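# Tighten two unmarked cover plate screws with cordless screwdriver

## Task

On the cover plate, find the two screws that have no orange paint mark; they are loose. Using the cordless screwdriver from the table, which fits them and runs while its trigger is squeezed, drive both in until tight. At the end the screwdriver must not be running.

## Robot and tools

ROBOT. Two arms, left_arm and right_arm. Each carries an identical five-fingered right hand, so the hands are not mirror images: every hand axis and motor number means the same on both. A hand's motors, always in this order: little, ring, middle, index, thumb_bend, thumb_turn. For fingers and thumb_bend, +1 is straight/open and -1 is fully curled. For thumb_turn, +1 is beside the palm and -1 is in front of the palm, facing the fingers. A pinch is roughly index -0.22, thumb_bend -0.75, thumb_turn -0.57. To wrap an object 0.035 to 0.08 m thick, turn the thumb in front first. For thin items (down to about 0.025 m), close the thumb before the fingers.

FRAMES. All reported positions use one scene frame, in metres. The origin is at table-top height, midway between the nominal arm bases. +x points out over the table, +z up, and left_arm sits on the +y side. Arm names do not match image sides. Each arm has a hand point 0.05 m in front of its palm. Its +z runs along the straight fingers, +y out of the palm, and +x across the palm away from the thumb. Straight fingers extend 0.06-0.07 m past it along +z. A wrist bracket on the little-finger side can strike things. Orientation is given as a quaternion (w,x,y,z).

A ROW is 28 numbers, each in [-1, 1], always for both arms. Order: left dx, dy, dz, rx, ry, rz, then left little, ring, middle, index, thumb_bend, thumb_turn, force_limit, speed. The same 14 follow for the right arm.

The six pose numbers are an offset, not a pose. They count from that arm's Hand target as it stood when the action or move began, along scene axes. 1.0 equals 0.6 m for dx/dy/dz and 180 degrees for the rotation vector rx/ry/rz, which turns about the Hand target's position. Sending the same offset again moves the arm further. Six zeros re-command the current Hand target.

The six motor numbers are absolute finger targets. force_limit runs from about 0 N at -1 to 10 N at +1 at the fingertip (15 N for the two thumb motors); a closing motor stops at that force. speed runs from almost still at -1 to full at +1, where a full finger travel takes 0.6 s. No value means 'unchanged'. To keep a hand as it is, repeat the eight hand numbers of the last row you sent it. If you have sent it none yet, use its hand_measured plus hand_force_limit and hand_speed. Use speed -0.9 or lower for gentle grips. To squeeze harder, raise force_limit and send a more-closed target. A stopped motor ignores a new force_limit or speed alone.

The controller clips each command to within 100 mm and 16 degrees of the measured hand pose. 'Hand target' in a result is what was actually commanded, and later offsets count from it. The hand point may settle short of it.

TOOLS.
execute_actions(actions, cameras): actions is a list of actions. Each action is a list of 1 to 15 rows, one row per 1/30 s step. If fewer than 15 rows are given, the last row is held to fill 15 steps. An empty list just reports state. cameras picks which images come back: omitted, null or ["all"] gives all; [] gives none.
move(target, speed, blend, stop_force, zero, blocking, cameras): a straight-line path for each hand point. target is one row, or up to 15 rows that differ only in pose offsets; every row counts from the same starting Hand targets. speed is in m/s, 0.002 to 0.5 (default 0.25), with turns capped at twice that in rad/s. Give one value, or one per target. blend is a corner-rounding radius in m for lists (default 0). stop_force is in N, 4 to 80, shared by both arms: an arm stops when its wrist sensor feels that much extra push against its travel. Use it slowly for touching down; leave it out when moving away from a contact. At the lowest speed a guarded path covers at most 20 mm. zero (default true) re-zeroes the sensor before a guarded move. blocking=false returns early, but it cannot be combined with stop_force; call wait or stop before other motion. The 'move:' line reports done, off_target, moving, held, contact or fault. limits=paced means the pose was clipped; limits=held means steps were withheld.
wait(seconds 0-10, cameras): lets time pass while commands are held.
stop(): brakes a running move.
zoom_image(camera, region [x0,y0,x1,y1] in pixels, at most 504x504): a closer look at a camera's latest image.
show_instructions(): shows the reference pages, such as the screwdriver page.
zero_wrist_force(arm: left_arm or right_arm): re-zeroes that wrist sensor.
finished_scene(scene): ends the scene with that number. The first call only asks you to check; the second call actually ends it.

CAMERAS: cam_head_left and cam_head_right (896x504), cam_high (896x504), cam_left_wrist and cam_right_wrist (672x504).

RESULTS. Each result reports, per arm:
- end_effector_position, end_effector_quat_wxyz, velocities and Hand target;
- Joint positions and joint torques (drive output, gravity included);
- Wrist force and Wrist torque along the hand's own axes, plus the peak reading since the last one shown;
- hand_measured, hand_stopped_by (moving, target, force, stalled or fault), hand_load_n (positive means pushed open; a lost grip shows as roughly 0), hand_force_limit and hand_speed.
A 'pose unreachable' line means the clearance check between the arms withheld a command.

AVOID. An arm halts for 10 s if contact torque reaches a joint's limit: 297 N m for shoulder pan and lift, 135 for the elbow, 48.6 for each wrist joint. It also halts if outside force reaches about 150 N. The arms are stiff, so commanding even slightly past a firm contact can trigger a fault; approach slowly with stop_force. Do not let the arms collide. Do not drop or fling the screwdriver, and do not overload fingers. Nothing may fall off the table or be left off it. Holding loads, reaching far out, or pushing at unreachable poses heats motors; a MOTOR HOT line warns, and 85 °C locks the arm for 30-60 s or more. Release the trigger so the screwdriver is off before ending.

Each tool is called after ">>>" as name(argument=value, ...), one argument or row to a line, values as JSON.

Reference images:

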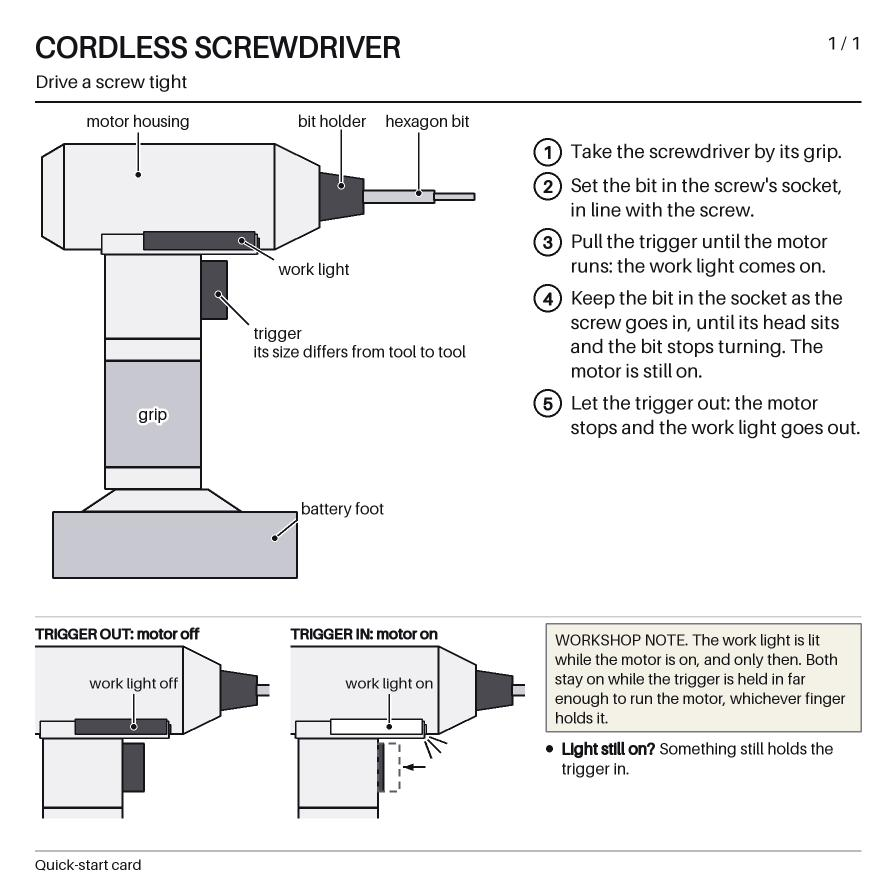

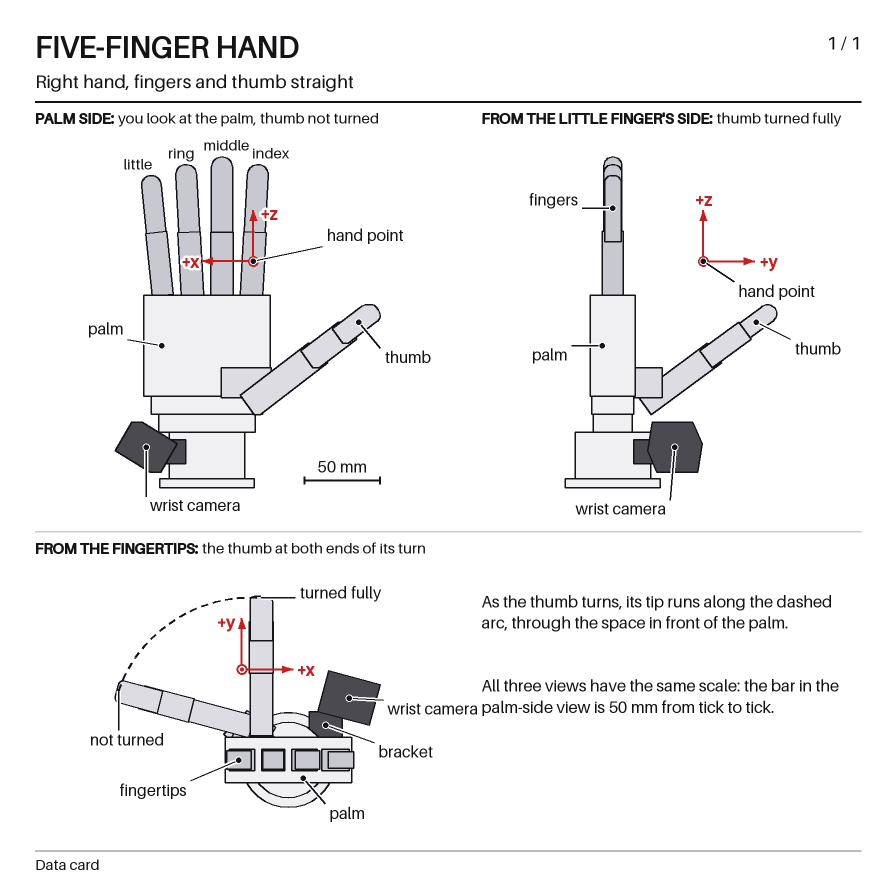

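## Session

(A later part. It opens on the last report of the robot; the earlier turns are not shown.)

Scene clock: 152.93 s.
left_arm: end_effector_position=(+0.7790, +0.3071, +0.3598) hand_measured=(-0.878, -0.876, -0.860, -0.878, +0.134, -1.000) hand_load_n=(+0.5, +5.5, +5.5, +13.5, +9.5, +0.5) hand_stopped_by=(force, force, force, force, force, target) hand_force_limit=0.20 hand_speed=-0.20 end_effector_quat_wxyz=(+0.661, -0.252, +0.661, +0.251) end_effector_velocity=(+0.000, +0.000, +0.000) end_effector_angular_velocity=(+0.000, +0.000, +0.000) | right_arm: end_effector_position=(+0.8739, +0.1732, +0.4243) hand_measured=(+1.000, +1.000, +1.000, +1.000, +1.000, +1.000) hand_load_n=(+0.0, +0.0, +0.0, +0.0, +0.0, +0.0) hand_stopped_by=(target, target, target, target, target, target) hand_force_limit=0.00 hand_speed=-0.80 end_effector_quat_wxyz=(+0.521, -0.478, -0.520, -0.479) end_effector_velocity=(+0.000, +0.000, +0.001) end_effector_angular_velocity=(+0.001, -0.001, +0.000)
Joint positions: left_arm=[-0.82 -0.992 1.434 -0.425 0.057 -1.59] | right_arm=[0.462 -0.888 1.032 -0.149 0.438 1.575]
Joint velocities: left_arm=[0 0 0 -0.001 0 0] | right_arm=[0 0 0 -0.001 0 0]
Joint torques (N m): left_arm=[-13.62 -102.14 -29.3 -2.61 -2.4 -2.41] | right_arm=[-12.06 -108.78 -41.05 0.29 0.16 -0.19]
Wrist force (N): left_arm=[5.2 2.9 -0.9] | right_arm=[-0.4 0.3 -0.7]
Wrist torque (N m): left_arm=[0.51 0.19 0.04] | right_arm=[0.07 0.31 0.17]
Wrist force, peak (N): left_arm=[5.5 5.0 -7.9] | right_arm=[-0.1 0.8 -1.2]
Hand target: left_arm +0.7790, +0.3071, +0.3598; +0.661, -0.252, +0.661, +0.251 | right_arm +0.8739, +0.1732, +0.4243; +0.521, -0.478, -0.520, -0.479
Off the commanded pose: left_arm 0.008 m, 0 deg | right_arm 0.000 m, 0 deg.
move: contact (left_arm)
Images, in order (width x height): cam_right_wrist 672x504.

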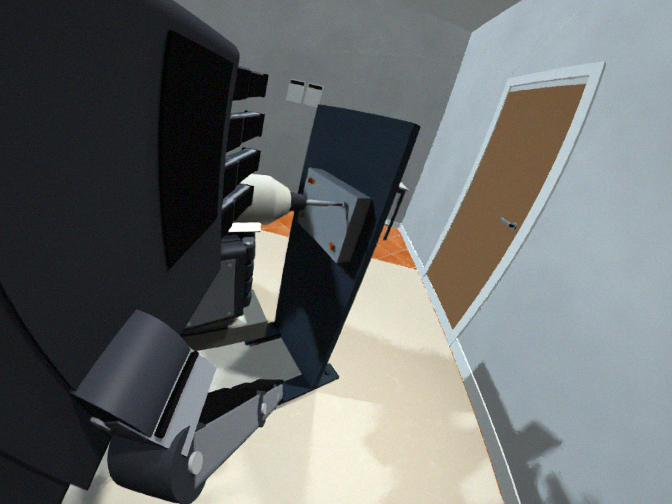

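>>> move(
  target=[0.0107,0.0079,0,0,0,0,-0.98,-0.98,-0.98,-0.9,-1,-1,0.2,-0.2,0,0,0,0,0,0,1,1,1,1,1,1,0,-0.8],
  speed=0.004,
  stop_force=6,
  cameras=["cam_right_wrist"],
)

>>> zoom_image(
  camera="cam_right_wrist",
  region=[315, 180, 365, 230],
)

Scene clock: 153.90 s.
left_arm: end_effector_position=(+0.7791, +0.3073, +0.3598) hand_measured=(-0.878, -0.876, -0.860, -0.878, +0.134, -1.000) hand_load_n=(+1.0, +5.5, +5.0, +12.5, +9.5, -0.5) hand_stopped_by=(force, force, force, force, force, target) hand_force_limit=0.20 hand_speed=-0.20 end_effector_quat_wxyz=(+0.661, -0.252, +0.661, +0.251) end_effector_velocity=(+0.000, -0.001, +0.000) end_effector_angular_velocity=(-0.001, -0.001, -0.002) | right_arm: end_effector_position=(+0.8739, +0.1732, +0.4243) hand_measured=(+1.000, +1.000, +1.000, +1.000, +1.000, +1.000) hand_load_n=(+0.5, +0.0, +0.0, +0.0, +0.0, +0.0) hand_stopped_by=(target, target, target, target, target, target) hand_force_limit=0.00 hand_speed=-0.80 end_effector_quat_wxyz=(+0.521, -0.478, -0.520, -0.479) end_effector_velocity=(+0.000, +0.000, +0.000) end_effector_angular_velocity=(+0.000, +0.000, +0.000)
Joint positions: left_arm=[-0.82 -0.992 1.433 -0.425 0.058 -1.59] | right_arm=[0.462 -0.888 1.032 -0.149 0.438 1.575]
Joint velocities: left_arm=[-0.001 0 0 0 0 0] | right_arm=[0 0.001 0 -0.001 0 0]
Joint torques (N m): left_arm=[-10.85 -96.08 -35.64 -1.86 -1.21 -0.64] | right_arm=[-12.39 -108.48 -41.34 0.07 0.21 -0.3]
Wrist force (N): left_arm=[5.3 3.5 -4.6] | right_arm=[-0.1 0.5 -1.0]
Wrist torque (N m): left_arm=[0.50 0.10 -0.01] | right_arm=[0.11 0.28 0.19]
Wrist force, peak (N): left_arm=[5.3 4.8 -8.3] | right_arm=[0.2 0.9 -1.3]
Hand target: left_arm +0.7791, +0.3073, +0.3598; +0.661, -0.252, +0.661, +0.251 | right_arm +0.8739, +0.1732, +0.4243; +0.521, -0.478, -0.520, -0.479
Off the commanded pose: left_arm 0.008 m, 0 deg | right_arm 0.000 m, 0 deg.
move: contact (left_arm)
Images, in order (width x height): cam_right_wrist 672x504.

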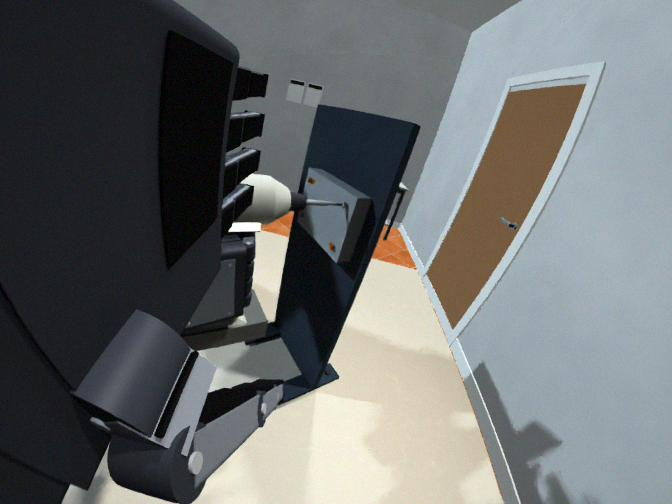

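Scaled by 10.080 from the camera's 672x504 image, which has a finer 960x720 frame.

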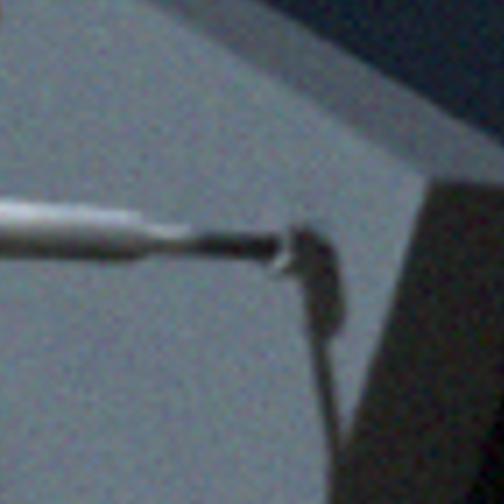

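>>> move(
  target=[-0.0027,-0.002,0,0,0,0,-0.98,-0.98,-0.98,-0.9,-1,-1,0.2,-0.2,0,0,0,0,0,0,1,1,1,1,1,1,0,-0.8],
  speed=0.03,
  cameras=["cam_right_wrist"],
)

>>> zoom_image(
  camera="cam_right_wrist",
  region=[327, 189, 357, 219],
)

Scene clock: 155.27 s.
left_arm: end_effector_position=(+0.7775, +0.3060, +0.3598) hand_measured=(-0.878, -0.876, -0.860, -0.878, +0.134, -1.000) hand_load_n=(+0.5, +5.0, +5.5, +13.5, +9.5, +0.5) hand_stopped_by=(force, force, force, force, force, target) hand_force_limit=0.20 hand_speed=-0.20 end_effector_quat_wxyz=(+0.661, -0.252, +0.661, +0.251) end_effector_velocity=(+0.000, -0.001, +0.000) end_effector_angular_velocity=(+0.000, +0.000, -0.001) | right_arm: end_effector_position=(+0.8739, +0.1732, +0.4243) hand_measured=(+1.000, +1.000, +1.000, +1.000, +1.000, +1.000) hand_load_n=(+0.0, +0.0, +0.0, +0.0, +0.0, +0.0) hand_stopped_by=(target, target, target, target, target, target) hand_force_limit=0.00 hand_speed=-0.80 end_effector_quat_wxyz=(+0.521, -0.478, -0.520, -0.479) end_effector_velocity=(+0.000, +0.000, +0.001) end_effector_angular_velocity=(+0.000, +0.000, +0.000)
Joint positions: left_arm=[-0.822 -0.993 1.435 -0.425 0.055 -1.591] | right_arm=[0.462 -0.888 1.032 -0.149 0.438 1.575]
Joint velocities: left_arm=[0 0 0 0 0.001 -0.001] | right_arm=[0 -0.001 0 0.001 0 0]
Joint torques (N m): left_arm=[-7.45 -99.5 -31.09 2.77 -1.05 -3.22] | right_arm=[-11.85 -109.1 -41.76 -0.01 0.19 -0.29]
Wrist force (N): left_arm=[5.2 2.4 -0.9] | right_arm=[-0.4 0.5 -1.2]
Wrist torque (N m): left_arm=[0.45 0.17 0.03] | right_arm=[0.13 0.33 0.18]
Wrist force, peak (N): left_arm=[5.4 4.0 -3.9] | right_arm=[-0.1 0.8 -1.5]
Hand target: left_arm +0.7775, +0.3061, +0.3598; +0.661, -0.252, +0.661, +0.251 | right_arm +0.8739, +0.1732, +0.4243; +0.521, -0.478, -0.520, -0.479
Off the commanded pose: left_arm 0.000 m, 0 deg | right_arm 0.000 m, 0 deg.
move: done
Images, in order (width x height): cam_right_wrist 672x504.

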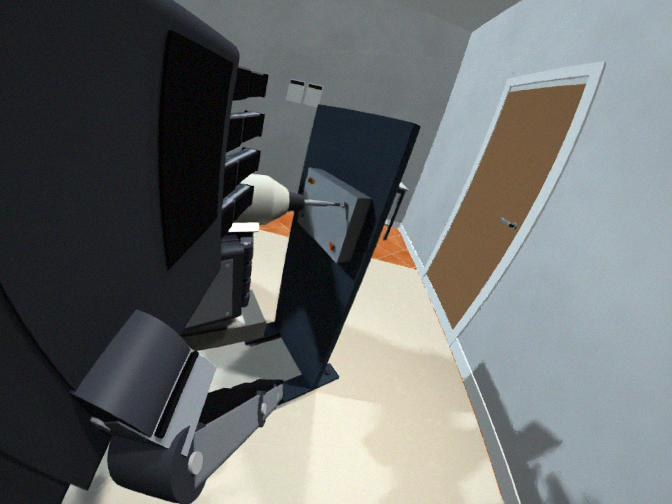

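Scaled by 16.800 from the camera's 672x504 image, which has a finer 960x720 frame.

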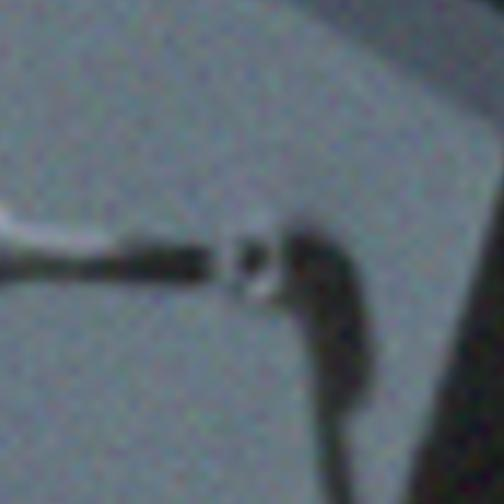

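>>> move(
  target=[0.0015,-0.002,0.0025,0,0,0,-0.98,-0.98,-0.98,-0.9,-1,-1,0.2,-0.2,0,0,0,0,0,0,1,1,1,1,1,1,0,-0.8],
  speed=0.02,
  cameras=["cam_right_wrist"],
)

>>> zoom_image(
  camera="cam_right_wrist",
  region=[327, 189, 357, 219],
)

Scene clock: 156.97 s.
left_arm: end_effector_position=(+0.7784, +0.3049, +0.3613) hand_measured=(-0.878, -0.876, -0.860, -0.878, +0.134, -1.000) hand_load_n=(+0.5, +5.5, +5.5, +13.5, +9.5, +0.5) hand_stopped_by=(force, force, force, force, force, target) hand_force_limit=0.20 hand_speed=-0.20 end_effector_quat_wxyz=(+0.661, -0.252, +0.661, +0.251) end_effector_velocity=(+0.000, +0.000, +0.000) end_effector_angular_velocity=(-0.001, -0.001, +0.000) | right_arm: end_effector_position=(+0.8739, +0.1732, +0.4243) hand_measured=(+1.000, +1.000, +1.000, +1.000, +1.000, +1.000) hand_load_n=(+0.0, +0.0, +0.0, +0.0, +0.0, +0.0) hand_stopped_by=(target, target, target, target, target, target) hand_force_limit=0.00 hand_speed=-0.80 end_effector_quat_wxyz=(+0.521, -0.478, -0.520, -0.479) end_effector_velocity=(+0.000, +0.000, -0.002) end_effector_angular_velocity=(+0.000, +0.001, +0.000)
Joint positions: left_arm=[-0.822 -0.992 1.43 -0.421 0.055 -1.59] | right_arm=[0.462 -0.888 1.032 -0.149 0.438 1.575]
Joint velocities: left_arm=[0 0 0 0.001 0 -0.002] | right_arm=[0 0.002 0 -0.001 0 0]
Joint torques (N m): left_arm=[-15.6 -65.8 -52.61 2.72 -2.36 -2.77] | right_arm=[-11.99 -107.48 -42.59 -0.04 0.18 -0.3]
Wrist force (N): left_arm=[5.4 2.4 -1.0] | right_arm=[-0.5 0.5 -0.8]
Wrist torque (N m): left_arm=[0.43 0.15 0.04] | right_arm=[0.09 0.32 0.17]
Wrist force, peak (N): left_arm=[6.2 2.8 -0.8] | right_arm=[0.0 1.1 -1.1]
Hand target: left_arm +0.7784, +0.3049, +0.3613; +0.661, -0.252, +0.661, +0.251 | right_arm +0.8739, +0.1732, +0.4243; +0.521, -0.478, -0.520, -0.479
Off the commanded pose: left_arm 0.000 m, 0 deg | right_arm 0.000 m, 0 deg.
move: done
Images, in order (width x height): cam_right_wrist 672x504.

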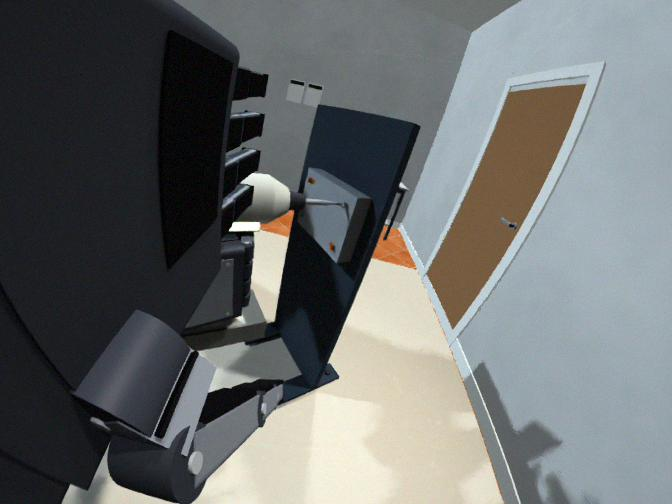

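Scaled by 16.800 from the camera's 672x504 image, which has a finer 960x720 frame.

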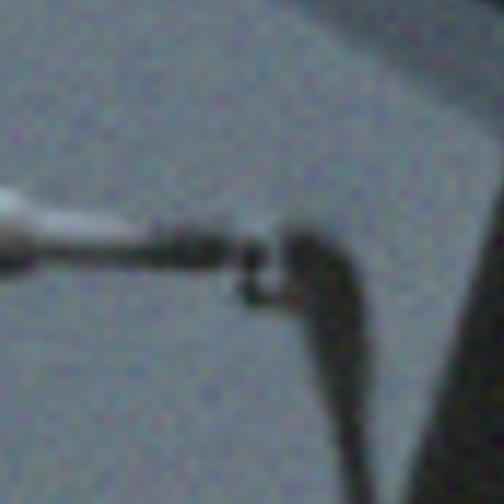

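>>> move(
  target=[0.0080,0.0060,0,0,0,0,-0.98,-0.98,-0.98,-0.9,-1,-1,0.2,-0.2,0,0,0,0,0,0,1,1,1,1,1,1,0,-0.8],
  speed=0.006,
  stop_force=5,
  cameras=["cam_right_wrist"],
)

>>> zoom_image(
  camera="cam_right_wrist",
  region=[327, 189, 357, 219],
)

Scene clock: 158.67 s.
left_arm: end_effector_position=(+0.7800, +0.3060, +0.3613) hand_measured=(-0.878, -0.876, -0.860, -0.878, +0.134, -1.000) hand_load_n=(+0.5, +5.5, +5.0, +12.5, +10.0, +0.0) hand_stopped_by=(force, force, force, force, force, target) hand_force_limit=0.20 hand_speed=-0.20 end_effector_quat_wxyz=(+0.661, -0.252, +0.661, +0.251) end_effector_velocity=(+0.000, +0.000, +0.000) end_effector_angular_velocity=(+0.000, +0.000, +0.001) | right_arm: end_effector_position=(+0.8739, +0.1732, +0.4243) hand_measured=(+1.000, +1.000, +1.000, +1.000, +1.000, +1.000) hand_load_n=(+0.0, +0.0, +0.0, +0.0, +0.0, +0.0) hand_stopped_by=(target, target, target, target, target, target) hand_force_limit=0.00 hand_speed=-0.80 end_effector_quat_wxyz=(+0.521, -0.478, -0.520, -0.479) end_effector_velocity=(+0.000, +0.000, +0.000) end_effector_angular_velocity=(+0.000, +0.001, +0.000)
Joint positions: left_arm=[-0.82 -0.991 1.429 -0.421 0.057 -1.59] | right_arm=[0.462 -0.888 1.032 -0.149 0.438 1.575]
Joint velocities: left_arm=[0 0 0 0 -0.001 0] | right_arm=[0 0 0 0 0 0]
Joint torques (N m): left_arm=[-8.74 -103.19 -29.37 -0.84 -1.79 -2.52] | right_arm=[-11.3 -108.44 -43.62 -0.34 0.32 -0.31]
Wrist force (N): left_arm=[5.7 2.9 -2.8] | right_arm=[0.0 0.6 -1.1]
Wrist torque (N m): left_arm=[0.49 0.12 0.04] | right_arm=[0.13 0.27 0.20]
Wrist force, peak (N): left_arm=[5.8 4.2 -9.5] | right_arm=[0.1 0.9 -1.1]
Hand target: left_arm +0.7800, +0.3060, +0.3613; +0.661, -0.253, +0.661, +0.251 | right_arm +0.8739, +0.1732, +0.4243; +0.521, -0.478, -0.520, -0.479
Off the commanded pose: left_arm 0.004 m, 0 deg | right_arm 0.000 m, 0 deg.
move: contact (left_arm)
Images, in order (width x height): cam_right_wrist 672x504.

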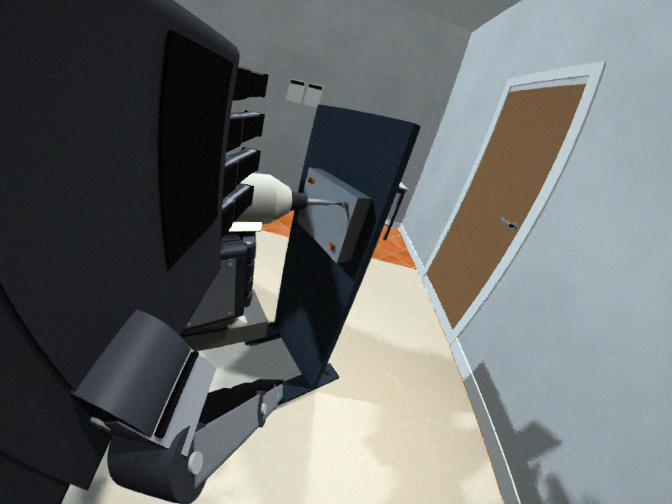

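Scaled by 16.800 from the camera's 672x504 image, which has a finer 960x720 frame.

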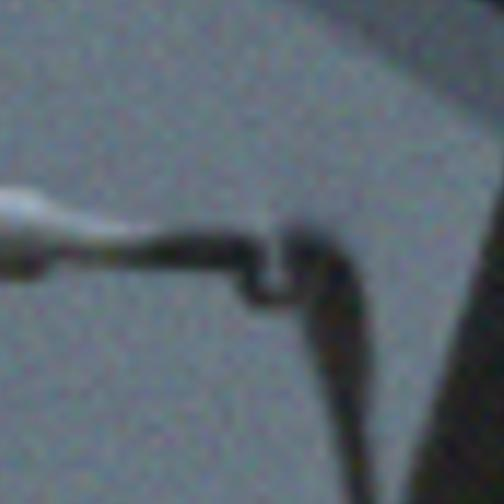

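>>> move(
  target=[
    [-0.0013,-0.0022,0.0007,0,0,0,-0.98,-0.98,-0.98,-0.9,-1,-1,0.2,-0.2,0,0,0,0,0,0,1,1,1,1,1,1,0,-0.8],
    [0.0047,0.0023,0.0007,0,0,0,-0.98,-0.98,-0.98,-0.9,-1,-1,0.2,-0.2,0,0,0,0,0,0,1,1,1,1,1,1,0,-0.8],
  ],
  speed=0.008,
  stop_force=5,
  cameras=["cam_right_wrist"],
)

>>> zoom_image(
  camera="cam_right_wrist",
  region=[327, 189, 357, 219],
)

Scene clock: 161.00 s.
left_arm: end_effector_position=(+0.7804, +0.3056, +0.3618) hand_measured=(-0.878, -0.876, -0.860, -0.878, +0.134, -1.000) hand_load_n=(+0.0, +4.5, +4.5, +13.0, +9.5, +0.5) hand_stopped_by=(force, force, force, force, force, target) hand_force_limit=0.20 hand_speed=-0.20 end_effector_quat_wxyz=(+0.661, -0.253, +0.661, +0.251) end_effector_velocity=(+0.000, -0.001, -0.001) end_effector_angular_velocity=(+0.000, +0.000, -0.002) | right_arm: end_effector_position=(+0.8739, +0.1732, +0.4243) hand_measured=(+1.000, +1.000, +1.000, +1.000, +1.000, +1.000) hand_load_n=(+0.0, +0.0, +0.0, +0.0, +0.0, +0.0) hand_stopped_by=(target, target, target, target, target, target) hand_force_limit=0.00 hand_speed=-0.80 end_effector_quat_wxyz=(+0.521, -0.478, -0.520, -0.479) end_effector_velocity=(+0.000, +0.000, -0.001) end_effector_angular_velocity=(-0.001, +0.002, +0.000)
Joint positions: left_arm=[-0.82 -0.99 1.427 -0.42 0.057 -1.59] | right_arm=[0.462 -0.888 1.032 -0.149 0.438 1.575]
Joint velocities: left_arm=[-0.001 0.001 0 0 0.001 0] | right_arm=[0 0.001 0 0.002 0 0]
Joint torques (N m): left_arm=[-13.13 -99.71 -30.55 -3.26 -2.26 -2.76] | right_arm=[-10.41 -108.58 -44.35 -0.6 0.28 -0.36]
Wrist force (N): left_arm=[5.5 2.5 -1.3] | right_arm=[0.2 1.0 -1.0]
Wrist torque (N m): left_arm=[0.48 0.17 0.05] | right_arm=[0.19 0.23 0.22]
Wrist force, peak (N): left_arm=[6.6 4.6 -11.7] | right_arm=[-0.6 0.4 -1.3]
Hand target: left_arm +0.7804, +0.3056, +0.3619; +0.661, -0.253, +0.661, +0.251 | right_arm +0.8739, +0.1732, +0.4243; +0.521, -0.478, -0.520, -0.479
Off the commanded pose: left_arm 0.003 m, 0 deg | right_arm 0.000 m, 0 deg.
move: contact (left_arm); path passed 1 of 2 targets
Images, in order (width x height): cam_right_wrist 672x504.

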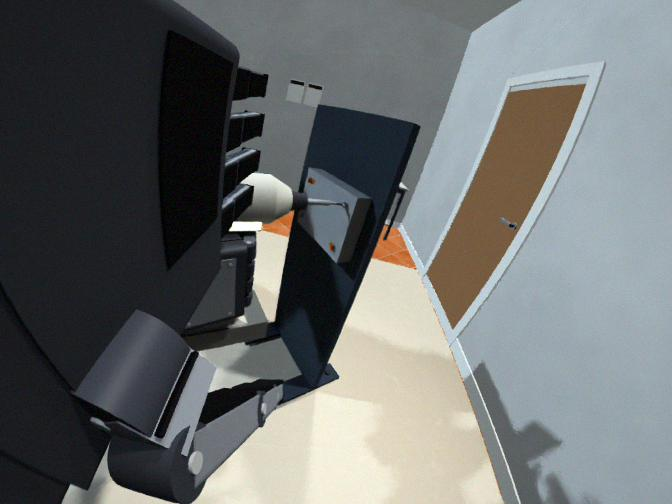

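Scaled by 16.800 from the camera's 672x504 image, which has a finer 960x720 frame.

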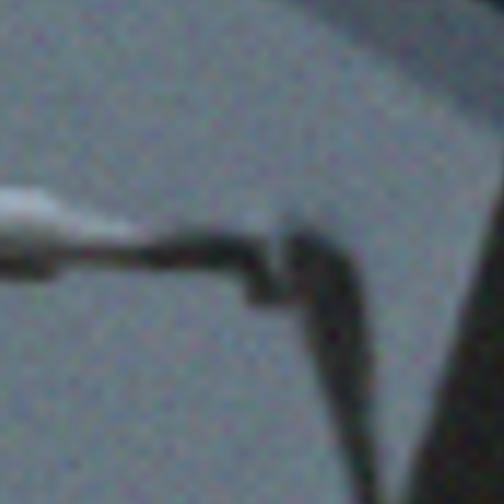

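>>> move(
  target=[
    [-0.0009,-0.0030,0.0006,0,0,0,-0.98,-0.98,-0.98,-0.9,-1,-1,0.2,-0.2,0,0,0,0,0,0,1,1,1,1,1,1,0,-0.8],
    [0.0061,0.0020,0.0006,0,0,0,-0.98,-0.98,-0.98,-0.9,-1,-1,0.2,-0.2,0,0,0,0,0,0,1,1,1,1,1,1,0,-0.8],
  ],
  speed=0.008,
  stop_force=5,
  cameras=["cam_right_wrist"],
)

>>> zoom_image(
  camera="cam_right_wrist",
  region=[327, 189, 357, 219],
)

Scene clock: 163.53 s.
left_arm: end_effector_position=(+0.7811, +0.3047, +0.3622) hand_measured=(-0.878, -0.876, -0.860, -0.878, +0.134, -1.000) hand_load_n=(+0.5, +5.0, +4.5, +12.5, +9.5, +0.0) hand_stopped_by=(force, force, force, force, force, target) hand_force_limit=0.20 hand_speed=-0.20 end_effector_quat_wxyz=(+0.661, -0.253, +0.661, +0.250) end_effector_velocity=(+0.000, +0.000, +0.000) end_effector_angular_velocity=(+0.001, +0.001, +0.000) | right_arm: end_effector_position=(+0.8739, +0.1732, +0.4243) hand_measured=(+1.000, +1.000, +1.000, +1.000, +1.000, +1.000) hand_load_n=(+0.5, +0.0, +0.0, +0.0, +0.0, +0.0) hand_stopped_by=(target, target, target, target, target, target) hand_force_limit=0.00 hand_speed=-0.80 end_effector_quat_wxyz=(+0.521, -0.478, -0.520, -0.479) end_effector_velocity=(+0.000, +0.000, +0.001) end_effector_angular_velocity=(+0.001, -0.002, +0.000)
Joint positions: left_arm=[-0.82 -0.989 1.424 -0.419 0.057 -1.59] | right_arm=[0.462 -0.888 1.032 -0.149 0.438 1.575]
Joint velocities: left_arm=[0 0 0 0.001 0 0] | right_arm=[0 -0.001 0 -0.001 0 0]
Joint torques (N m): left_arm=[-16.22 -103.21 -30.68 -2.77 -1.94 -2.46] | right_arm=[-10.57 -108.76 -45.34 -0.92 0.19 -0.35]
Wrist force (N): left_arm=[5.5 2.8 -1.5] | right_arm=[-0.1 0.4 -1.2]
Wrist torque (N m): left_arm=[0.47 0.13 0.05] | right_arm=[0.10 0.28 0.18]
Wrist force, peak (N): left_arm=[6.7 4.6 -10.9] | right_arm=[0.0 0.8 -1.3]
Hand target: left_arm +0.7811, +0.3047, +0.3623; +0.661, -0.253, +0.661, +0.250 | right_arm +0.8739, +0.1732, +0.4243; +0.521, -0.478, -0.520, -0.479
Off the commanded pose: left_arm 0.004 m, 0 deg | right_arm 0.000 m, 0 deg.
move: contact (left_arm); path passed 1 of 2 targets
Images, in order (width x height): cam_right_wrist 672x504.

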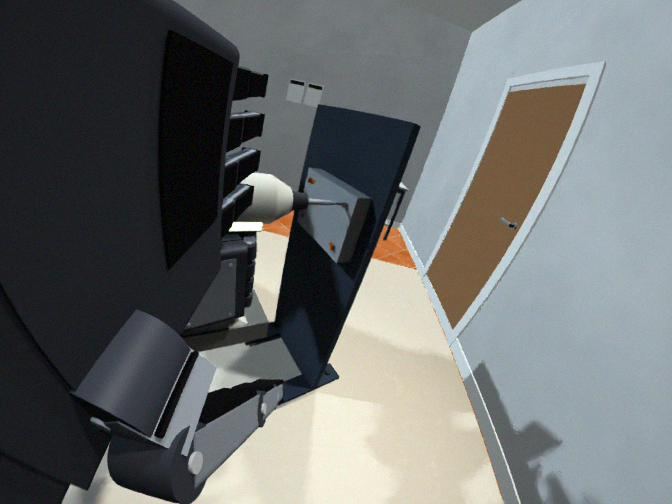

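Scaled by 16.800 from the camera's 672x504 image, which has a finer 960x720 frame.

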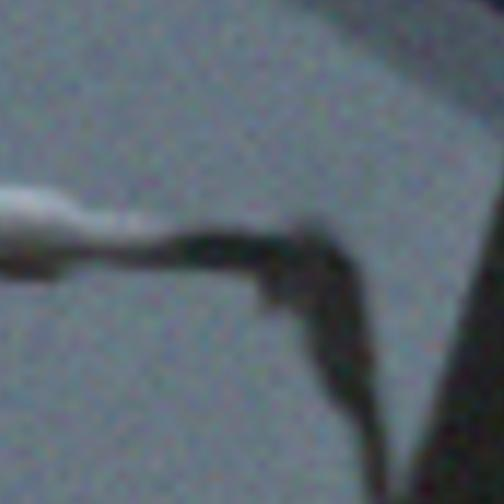

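>>> move(
  target=[
    [-0.0029,-0.0003,-0.0020,0,0,0,-0.98,-0.98,-0.98,-0.9,-1,-1,0.2,-0.2,0,0,0,0,0,0,1,1,1,1,1,1,0,-0.8],
    [0.0034,0.0044,-0.0020,0,0,0,-0.98,-0.98,-0.98,-0.9,-1,-1,0.2,-0.2,0,0,0,0,0,0,1,1,1,1,1,1,0,-0.8],
  ],
  speed=0.008,
  stop_force=5,
  cameras=["cam_right_wrist"],
)

>>> zoom_image(
  camera="cam_right_wrist",
  region=[327, 189, 357, 219],
)

Scene clock: 166.13 s.
left_arm: end_effector_position=(+0.7810, +0.3058, +0.3611) hand_measured=(-0.878, -0.876, -0.860, -0.878, +0.134, -1.000) hand_load_n=(+0.0, +5.0, +4.5, +13.0, +10.0, +0.0) hand_stopped_by=(force, force, force, force, force, target) hand_force_limit=0.20 hand_speed=-0.20 end_effector_quat_wxyz=(+0.661, -0.253, +0.661, +0.250) end_effector_velocity=(+0.000, -0.001, +0.000) end_effector_angular_velocity=(-0.001, -0.001, -0.001) | right_arm: end_effector_position=(+0.8739, +0.1732, +0.4243) hand_measured=(+1.000, +1.000, +1.000, +1.000, +1.000, +1.000) hand_load_n=(+0.0, +0.0, +0.0, +0.0, +0.0, +0.0) hand_stopped_by=(target, target, target, target, target, target) hand_force_limit=0.00 hand_speed=-0.80 end_effector_quat_wxyz=(+0.521, -0.478, -0.520, -0.479) end_effector_velocity=(+0.000, +0.000, +0.002) end_effector_angular_velocity=(+0.001, -0.001, +0.000)
Joint positions: left_arm=[-0.819 -0.989 1.427 -0.421 0.058 -1.59] | right_arm=[0.462 -0.888 1.032 -0.149 0.438 1.575]
Joint velocities: left_arm=[-0.001 0 0 0 0 -0.001] | right_arm=[0 -0.002 0 0 0 0]
Joint torques (N m): left_arm=[-12.21 -104.36 -29.36 -2.71 -2.16 -2.39] | right_arm=[-10.4 -108.3 -46.63 -1.01 0.08 -0.44]
Wrist force (N): left_arm=[5.1 2.6 -0.8] | right_arm=[-0.1 0.5 -1.0]
Wrist torque (N m): left_arm=[0.46 0.18 0.04] | right_arm=[0.11 0.27 0.19]
Wrist force, peak (N): left_arm=[6.8 3.3 -12.0] | right_arm=[-0.1 0.6 -1.4]
Hand target: left_arm +0.7810, +0.3058, +0.3611; +0.661, -0.253, +0.661, +0.250 | right_arm +0.8739, +0.1732, +0.4243; +0.521, -0.478, -0.520, -0.479
Off the commanded pose: left_arm 0.003 m, 0 deg | right_arm 0.000 m, 0 deg.
move: contact (left_arm); path passed 1 of 2 targets
Images, in order (width x height): cam_right_wrist 672x504.

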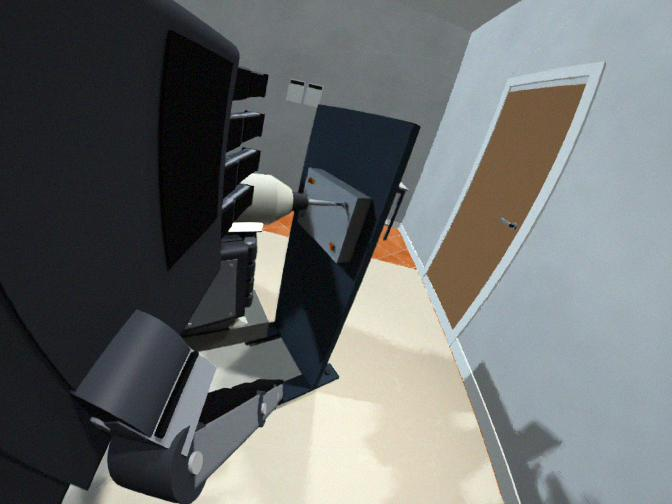

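Scaled by 16.800 from the camera's 672x504 image, which has a finer 960x720 frame.

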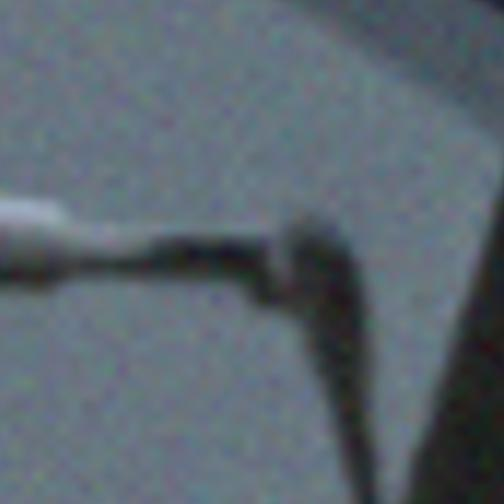

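>>> move(
  target=[0.0067,0.0050,0,0,0,0,-0.98,-0.98,-0.98,-0.9,-1,-1,0.2,-0.2,0,0,0,0,0,0,1,1,1,1,1,1,0,-0.8],
  speed=0.005,
  stop_force=8,
  cameras=["cam_right_wrist"],
)

>>> zoom_image(
  camera="cam_right_wrist",
  region=[327, 189, 357, 219],
)

Scene clock: 167.47 s.
left_arm: end_effector_position=(+0.7814, +0.3062, +0.3611) hand_measured=(-0.878, -0.876, -0.860, -0.878, +0.134, -1.000) hand_load_n=(+0.0, +5.0, +4.5, +13.0, +10.0, +0.0) hand_stopped_by=(force, force, force, force, force, target) hand_force_limit=0.20 hand_speed=-0.20 end_effector_quat_wxyz=(+0.661, -0.253, +0.661, +0.250) end_effector_velocity=(+0.000, +0.000, +0.000) end_effector_angular_velocity=(-0.001, -0.001, +0.000) | right_arm: end_effector_position=(+0.8739, +0.1732, +0.4243) hand_measured=(+1.000, +1.000, +1.000, +1.000, +1.000, +1.000) hand_load_n=(+0.0, +0.0, +0.0, +0.0, +0.0, +0.0) hand_stopped_by=(target, target, target, target, target, target) hand_force_limit=0.00 hand_speed=-0.80 end_effector_quat_wxyz=(+0.521, -0.478, -0.520, -0.479) end_effector_velocity=(+0.000, +0.000, +0.000) end_effector_angular_velocity=(+0.000, +0.000, +0.000)
Joint positions: left_arm=[-0.819 -0.989 1.427 -0.421 0.059 -1.59] | right_arm=[0.462 -0.888 1.032 -0.149 0.438 1.575]
Joint velocities: left_arm=[0 -0.001 0 0 0 0] | right_arm=[0 0 0 0 0 0]
Joint torques (N m): left_arm=[-11.91 -102.42 -29.75 -3.22 -2.06 -2.47] | right_arm=[-9.62 -109.59 -46.38 -1.03 0.14 -0.25]
Wrist force (N): left_arm=[5.3 2.3 -1.0] | right_arm=[-0.2 0.6 -1.3]
Wrist torque (N m): left_arm=[0.43 0.16 0.03] | right_arm=[0.14 0.29 0.19]
Wrist force, peak (N): left_arm=[6.3 2.6 -9.5] | right_arm=[-0.2 0.6 -1.5]
Hand target: left_arm +0.7814, +0.3062, +0.3611; +0.661, -0.253, +0.661, +0.250 | right_arm +0.8739, +0.1732, +0.4243; +0.521, -0.478, -0.520, -0.479
Off the commanded pose: left_arm 0.005 m, 0 deg | right_arm 0.000 m, 0 deg.
move: contact (left_arm)
Images, in order (width x height): cam_right_wrist 672x504.

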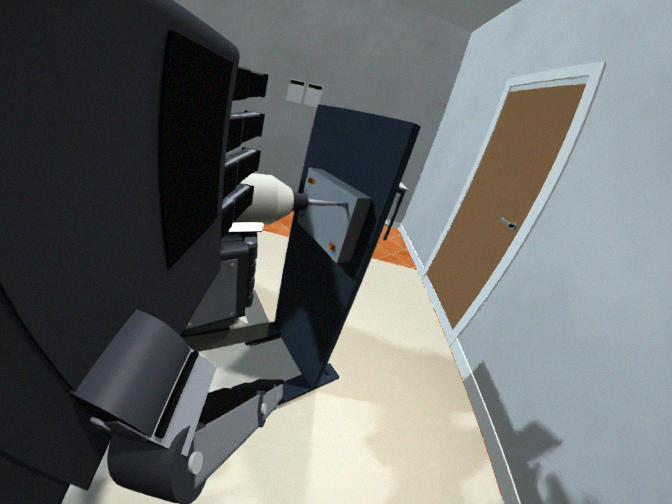

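Scaled by 16.800 from the camera's 672x504 image, which has a finer 960x720 frame.

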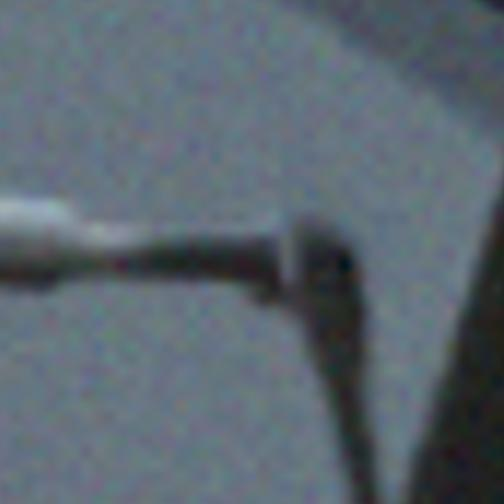

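>>> move(
  target=[0.0067,0.0050,0,0,0,0,-0.98,-0.98,-0.98,-0.9,-1,-1,0.2,-0.2,0,0,0,0,0,0,1,1,1,1,1,1,0,-0.8],
  speed=0.005,
  stop_force=10,
  cameras=["cam_right_wrist"],
)

>>> zoom_image(
  camera="cam_right_wrist",
  region=[327, 189, 357, 219],
)

Scene clock: 168.83 s.
left_arm: end_effector_position=(+0.7818, +0.3066, +0.3611) hand_measured=(-0.878, -0.876, -0.860, -0.878, +0.134, -1.000) hand_load_n=(+0.0, +4.5, +4.5, +12.5, +9.5, +0.0) hand_stopped_by=(force, force, force, force, force, target) hand_force_limit=0.20 hand_speed=-0.20 end_effector_quat_wxyz=(+0.661, -0.253, +0.661, +0.250) end_effector_velocity=(+0.000, +0.000, -0.001) end_effector_angular_velocity=(+0.000, +0.000, +0.001) | right_arm: end_effector_position=(+0.8739, +0.1732, +0.4243) hand_measured=(+1.000, +1.000, +1.000, +1.000, +1.000, +1.000) hand_load_n=(+0.0, +0.0, +0.0, +0.0, +0.0, +0.0) hand_stopped_by=(target, target, target, target, target, target) hand_force_limit=0.00 hand_speed=-0.80 end_effector_quat_wxyz=(+0.521, -0.478, -0.520, -0.479) end_effector_velocity=(+0.000, +0.000, +0.000) end_effector_angular_velocity=(+0.000, +0.000, +0.000)
Joint positions: left_arm=[-0.818 -0.989 1.426 -0.421 0.059 -1.59] | right_arm=[0.462 -0.888 1.032 -0.149 0.438 1.575]
Joint velocities: left_arm=[0 0.001 0 -0.001 -0.001 0] | right_arm=[0 0.001 0 -0.001 0 0]
Joint torques (N m): left_arm=[-12.7 -98.18 -31.23 -1.34 -2.26 -1.51] | right_arm=[-9.27 -108.69 -46.75 -1.37 0.16 -0.25]
Wrist force (N): left_arm=[4.9 2.5 -0.9] | right_arm=[-0.3 0.5 -1.1]
Wrist torque (N m): left_arm=[0.48 0.14 0.03] | right_arm=[0.11 0.31 0.18]
Wrist force, peak (N): left_arm=[7.8 2.7 -12.4] | right_arm=[-0.3 0.8 -1.4]
Hand target: left_arm +0.7818, +0.3066, +0.3611; +0.661, -0.253, +0.661, +0.250 | right_arm +0.8739, +0.1732, +0.4243; +0.521, -0.478, -0.520, -0.479
Off the commanded pose: left_arm 0.004 m, 0 deg | right_arm 0.000 m, 0 deg.
move: contact (left_arm)
Images, in order (width x height): cam_right_wrist 672x504.

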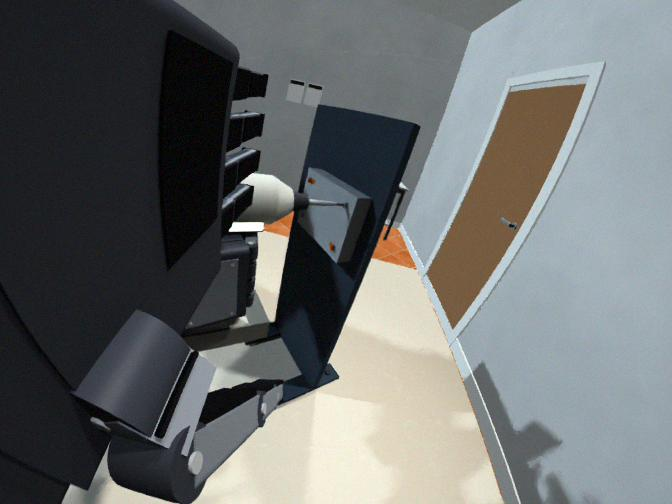

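Scaled by 16.800 from the camera's 672x504 image, which has a finer 960x720 frame.

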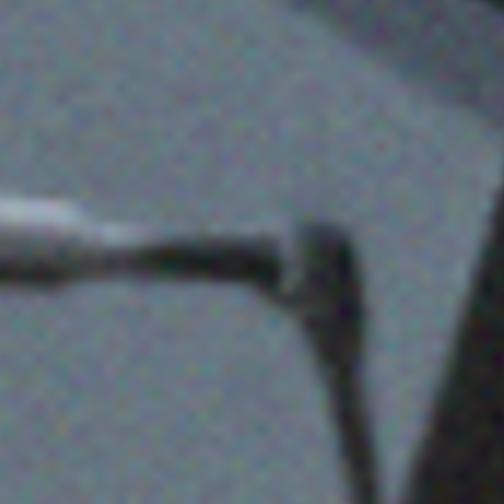

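>>> move(
  target=[0.0107,0.0079,0,0,0,0,-0.98,-0.98,-0.98,-0.9,-1,-1,0.2,-0.2,0,0,0,0,0,0,1,1,1,1,1,1,0,-0.8],
  speed=0.004,
  stop_force=14,
  cameras=["cam_right_wrist"],
)

>>> zoom_image(
  camera="cam_right_wrist",
  region=[327, 189, 357, 219],
)

Scene clock: 170.47 s.
left_arm: end_effector_position=(+0.7837, +0.3080, +0.3611) hand_measured=(-0.878, -0.876, -0.860, -0.878, +0.134, -1.000) hand_load_n=(+0.0, +4.0, +2.0, +11.5, +11.0, -2.0) hand_stopped_by=(force, force, force, force, force, target) hand_force_limit=0.20 hand_speed=-0.20 end_effector_quat_wxyz=(+0.661, -0.253, +0.661, +0.250) end_effector_velocity=(+0.000, +0.000, +0.000) end_effector_angular_velocity=(+0.000, +0.000, -0.001) | right_arm: end_effector_position=(+0.8740, +0.1732, +0.4243) hand_measured=(+1.000, +1.000, +1.000, +1.000, +1.000, +1.000) hand_load_n=(+0.0, +0.0, +0.0, +0.0, +0.0, +0.0) hand_stopped_by=(target, target, target, target, target, target) hand_force_limit=0.00 hand_speed=-0.80 end_effector_quat_wxyz=(+0.521, -0.478, -0.520, -0.479) end_effector_velocity=(+0.000, +0.000, +0.000) end_effector_angular_velocity=(+0.000, +0.000, +0.000)
Joint positions: left_arm=[-0.815 -0.988 1.424 -0.421 0.062 -1.589] | right_arm=[0.462 -0.888 1.032 -0.149 0.438 1.575]
Joint velocities: left_arm=[0 -0.001 0 0.001 0.001 0] | right_arm=[0 0 0 0.001 0 0]
Joint torques (N m): left_arm=[4.32 -100.08 -32.75 -0.34 -0.08 1.55] | right_arm=[-8.35 -108.2 -46.45 -1.45 0.26 -0.33]
Wrist force (N): left_arm=[11.3 6.7 -24.9] | right_arm=[-0.3 0.5 -1.3]
Wrist torque (N m): left_arm=[1.16 0.10 -0.74] | right_arm=[0.13 0.31 0.18]
Wrist force, peak (N): left_arm=[12.5 5.7 -27.3] | right_arm=[0.1 0.7 -1.5]
Hand target: left_arm +0.7837, +0.3080, +0.3611; +0.661, -0.253, +0.661, +0.250 | right_arm +0.8739, +0.1732, +0.4243; +0.521, -0.478, -0.520, -0.479
Off the commanded pose: left_arm 0.006 m, 0 deg | right_arm 0.000 m, 0 deg.
move: contact (left_arm)
Images, in order (width x height): cam_right_wrist 672x504.

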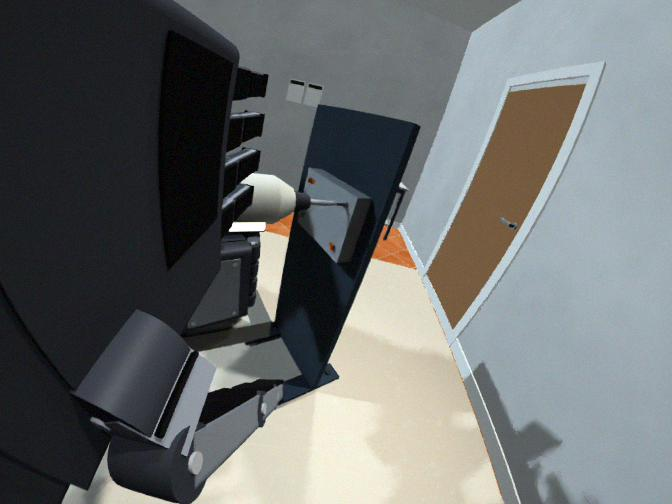

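Scaled by 16.800 from the camera's 672x504 image, which has a finer 960x720 frame.

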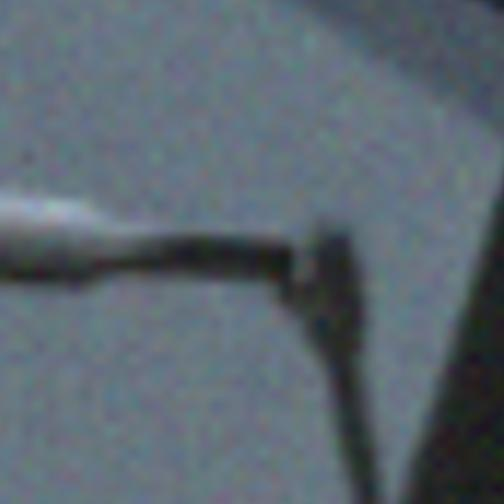

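>>> move(
  target=[0.0067,0.0050,0,0,0,0,-0.98,-0.98,-0.98,-0.9,-1,-1,0.2,-0.2,0,0,0,0,0,0,1,1,1,1,1,1,0,-0.8],
  speed=0.003,
  stop_force=8,
  cameras=["cam_right_wrist"],
)

>>> zoom_image(
  camera="cam_right_wrist",
  region=[327, 189, 357, 219],
)

Scene clock: 171.47 s.
left_arm: end_effector_position=(+0.7838, +0.3082, +0.3611) hand_measured=(-0.878, -0.876, -0.860, -0.878, +0.134, -1.000) hand_load_n=(+0.0, +4.0, +1.5, +10.5, +11.5, -2.5) hand_stopped_by=(force, force, force, force, force, target) hand_force_limit=0.20 hand_speed=-0.20 end_effector_quat_wxyz=(+0.661, -0.253, +0.661, +0.250) end_effector_velocity=(+0.000, +0.000, -0.001) end_effector_angular_velocity=(-0.001, -0.001, +0.000) | right_arm: end_effector_position=(+0.8740, +0.1732, +0.4243) hand_measured=(+1.000, +1.000, +1.000, +1.000, +1.000, +1.000) hand_load_n=(+0.0, +0.0, +0.0, +0.0, +0.0, +0.0) hand_stopped_by=(target, target, target, target, target, target) hand_force_limit=0.00 hand_speed=-0.80 end_effector_quat_wxyz=(+0.521, -0.478, -0.520, -0.479) end_effector_velocity=(+0.000, +0.000, +0.000) end_effector_angular_velocity=(+0.000, +0.000, +0.001)
Joint positions: left_arm=[-0.815 -0.988 1.424 -0.421 0.062 -1.589] | right_arm=[0.462 -0.888 1.032 -0.149 0.438 1.575]
Joint velocities: left_arm=[0 0 0 0 0 -0.002] | right_arm=[0 0 0 0 0 0]
Joint torques (N m): left_arm=[5.04 -89.47 -45.75 -0.38 0.44 2.66] | right_arm=[-8.93 -107.97 -46.72 -1.44 0.26 -0.39]
Wrist force (N): left_arm=[13.6 7.5 -32.3] | right_arm=[-0.5 0.6 -1.1]
Wrist torque (N m): left_arm=[1.36 0.20 -0.66] | right_arm=[0.13 0.34 0.17]
Wrist force, peak (N): left_arm=[15.1 7.5 -36.8] | right_arm=[-0.1 0.6 -1.4]
Hand target: left_arm +0.7838, +0.3082, +0.3611; +0.661, -0.253, +0.661, +0.250 | right_arm +0.8739, +0.1732, +0.4243; +0.521, -0.478, -0.520, -0.479
Off the commanded pose: left_arm 0.005 m, 0 deg | right_arm 0.000 m, 0 deg.
move: contact (left_arm)
Images, in order (width x height): cam_right_wrist 672x504.

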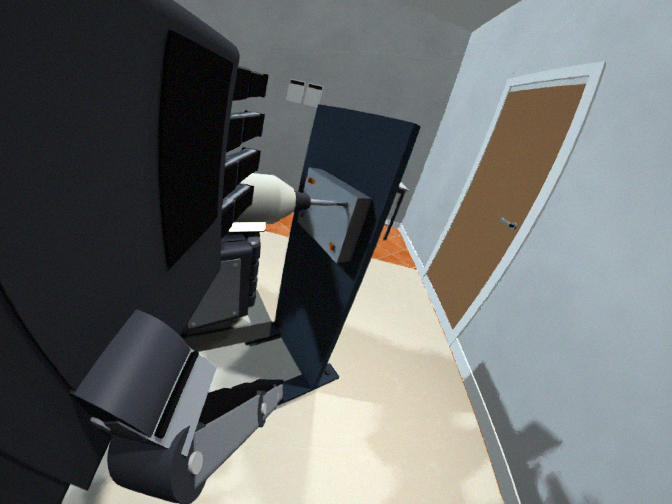

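Scaled by 16.800 from the camera's 672x504 image, which has a finer 960x720 frame.

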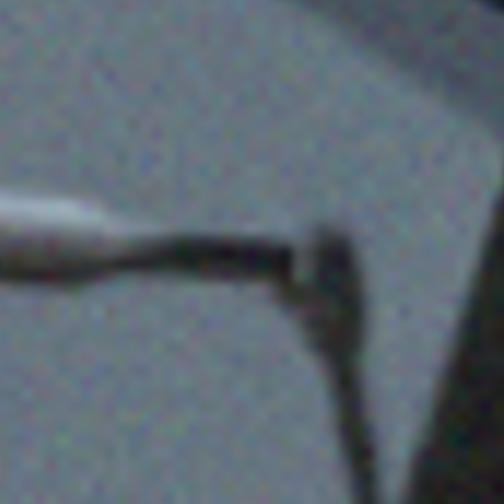

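>>> wait(
  seconds=1.0,
  cameras=["cam_right_wrist"],
)

>>> zoom_image(
  camera="cam_right_wrist",
  region=[300, 165, 380, 225],
)

Scene clock: 172.60 s.
left_arm: end_effector_position=(+0.7838, +0.3082, +0.3611) hand_measured=(-0.878, -0.876, -0.860, -0.878, +0.134, -1.000) hand_load_n=(+0.0, +3.5, +1.5, +10.5, +11.5, -2.0) hand_stopped_by=(force, force, force, force, force, target) hand_force_limit=0.20 hand_speed=-0.20 end_effector_quat_wxyz=(+0.661, -0.253, +0.661, +0.250) end_effector_velocity=(+0.000, -0.001, +0.000) end_effector_angular_velocity=(+0.000, +0.000, -0.001) | right_arm: end_effector_position=(+0.8740, +0.1732, +0.4243) hand_measured=(+1.000, +1.000, +1.000, +1.000, +1.000, +1.000) hand_load_n=(+0.0, +0.0, +0.0, +0.0, +0.0, +0.0) hand_stopped_by=(target, target, target, target, target, target) hand_force_limit=0.00 hand_speed=-0.80 end_effector_quat_wxyz=(+0.521, -0.478, -0.520, -0.479) end_effector_velocity=(+0.000, +0.000, +0.000) end_effector_angular_velocity=(+0.000, +0.000, +0.000)
Joint positions: left_arm=[-0.815 -0.988 1.424 -0.421 0.062 -1.589] | right_arm=[0.462 -0.888 1.032 -0.149 0.438 1.575]
Joint velocities: left_arm=[-0.001 0 0 -0.001 0 0.001] | right_arm=[0 0 0 0 0 0]
Joint torques (N m): left_arm=[6.43 -100.31 -42.61 0.64 0.36 1.34] | right_arm=[-9.36 -109 -46.02 -1.8 0.23 -0.38]
Wrist force (N): left_arm=[13.7 7.6 -30.8] | right_arm=[0.0 0.8 -1.0]
Wrist torque (N m): left_arm=[1.32 0.16 -0.65] | right_arm=[0.15 0.26 0.20]
Wrist force, peak (N): left_arm=[13.7 7.4 -32.3] | right_arm=[-0.2 0.5 -1.6]
Hand target: left_arm +0.7838, +0.3082, +0.3611; +0.661, -0.253, +0.661, +0.250 | right_arm +0.8739, +0.1732, +0.4243; +0.521, -0.478, -0.520, -0.479
Off the commanded pose: left_arm 0.005 m, 0 deg | right_arm 0.000 m, 0 deg.
wait: 1.00 s; at rest by 0.03 s
Images, in order (width x height): cam_right_wrist 672x504.

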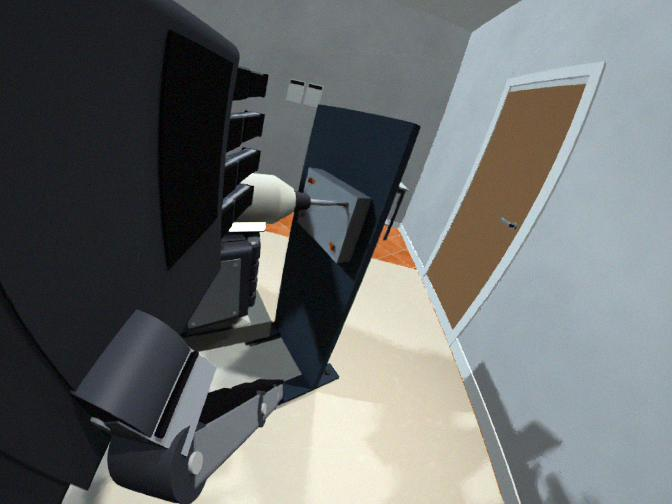

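Scaled by 6.300 from the camera's 672x504 image, which has a finer 960x720 frame.

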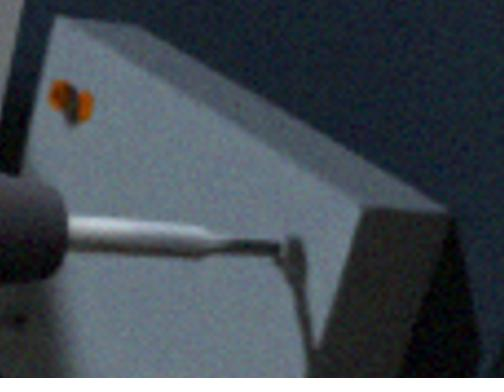

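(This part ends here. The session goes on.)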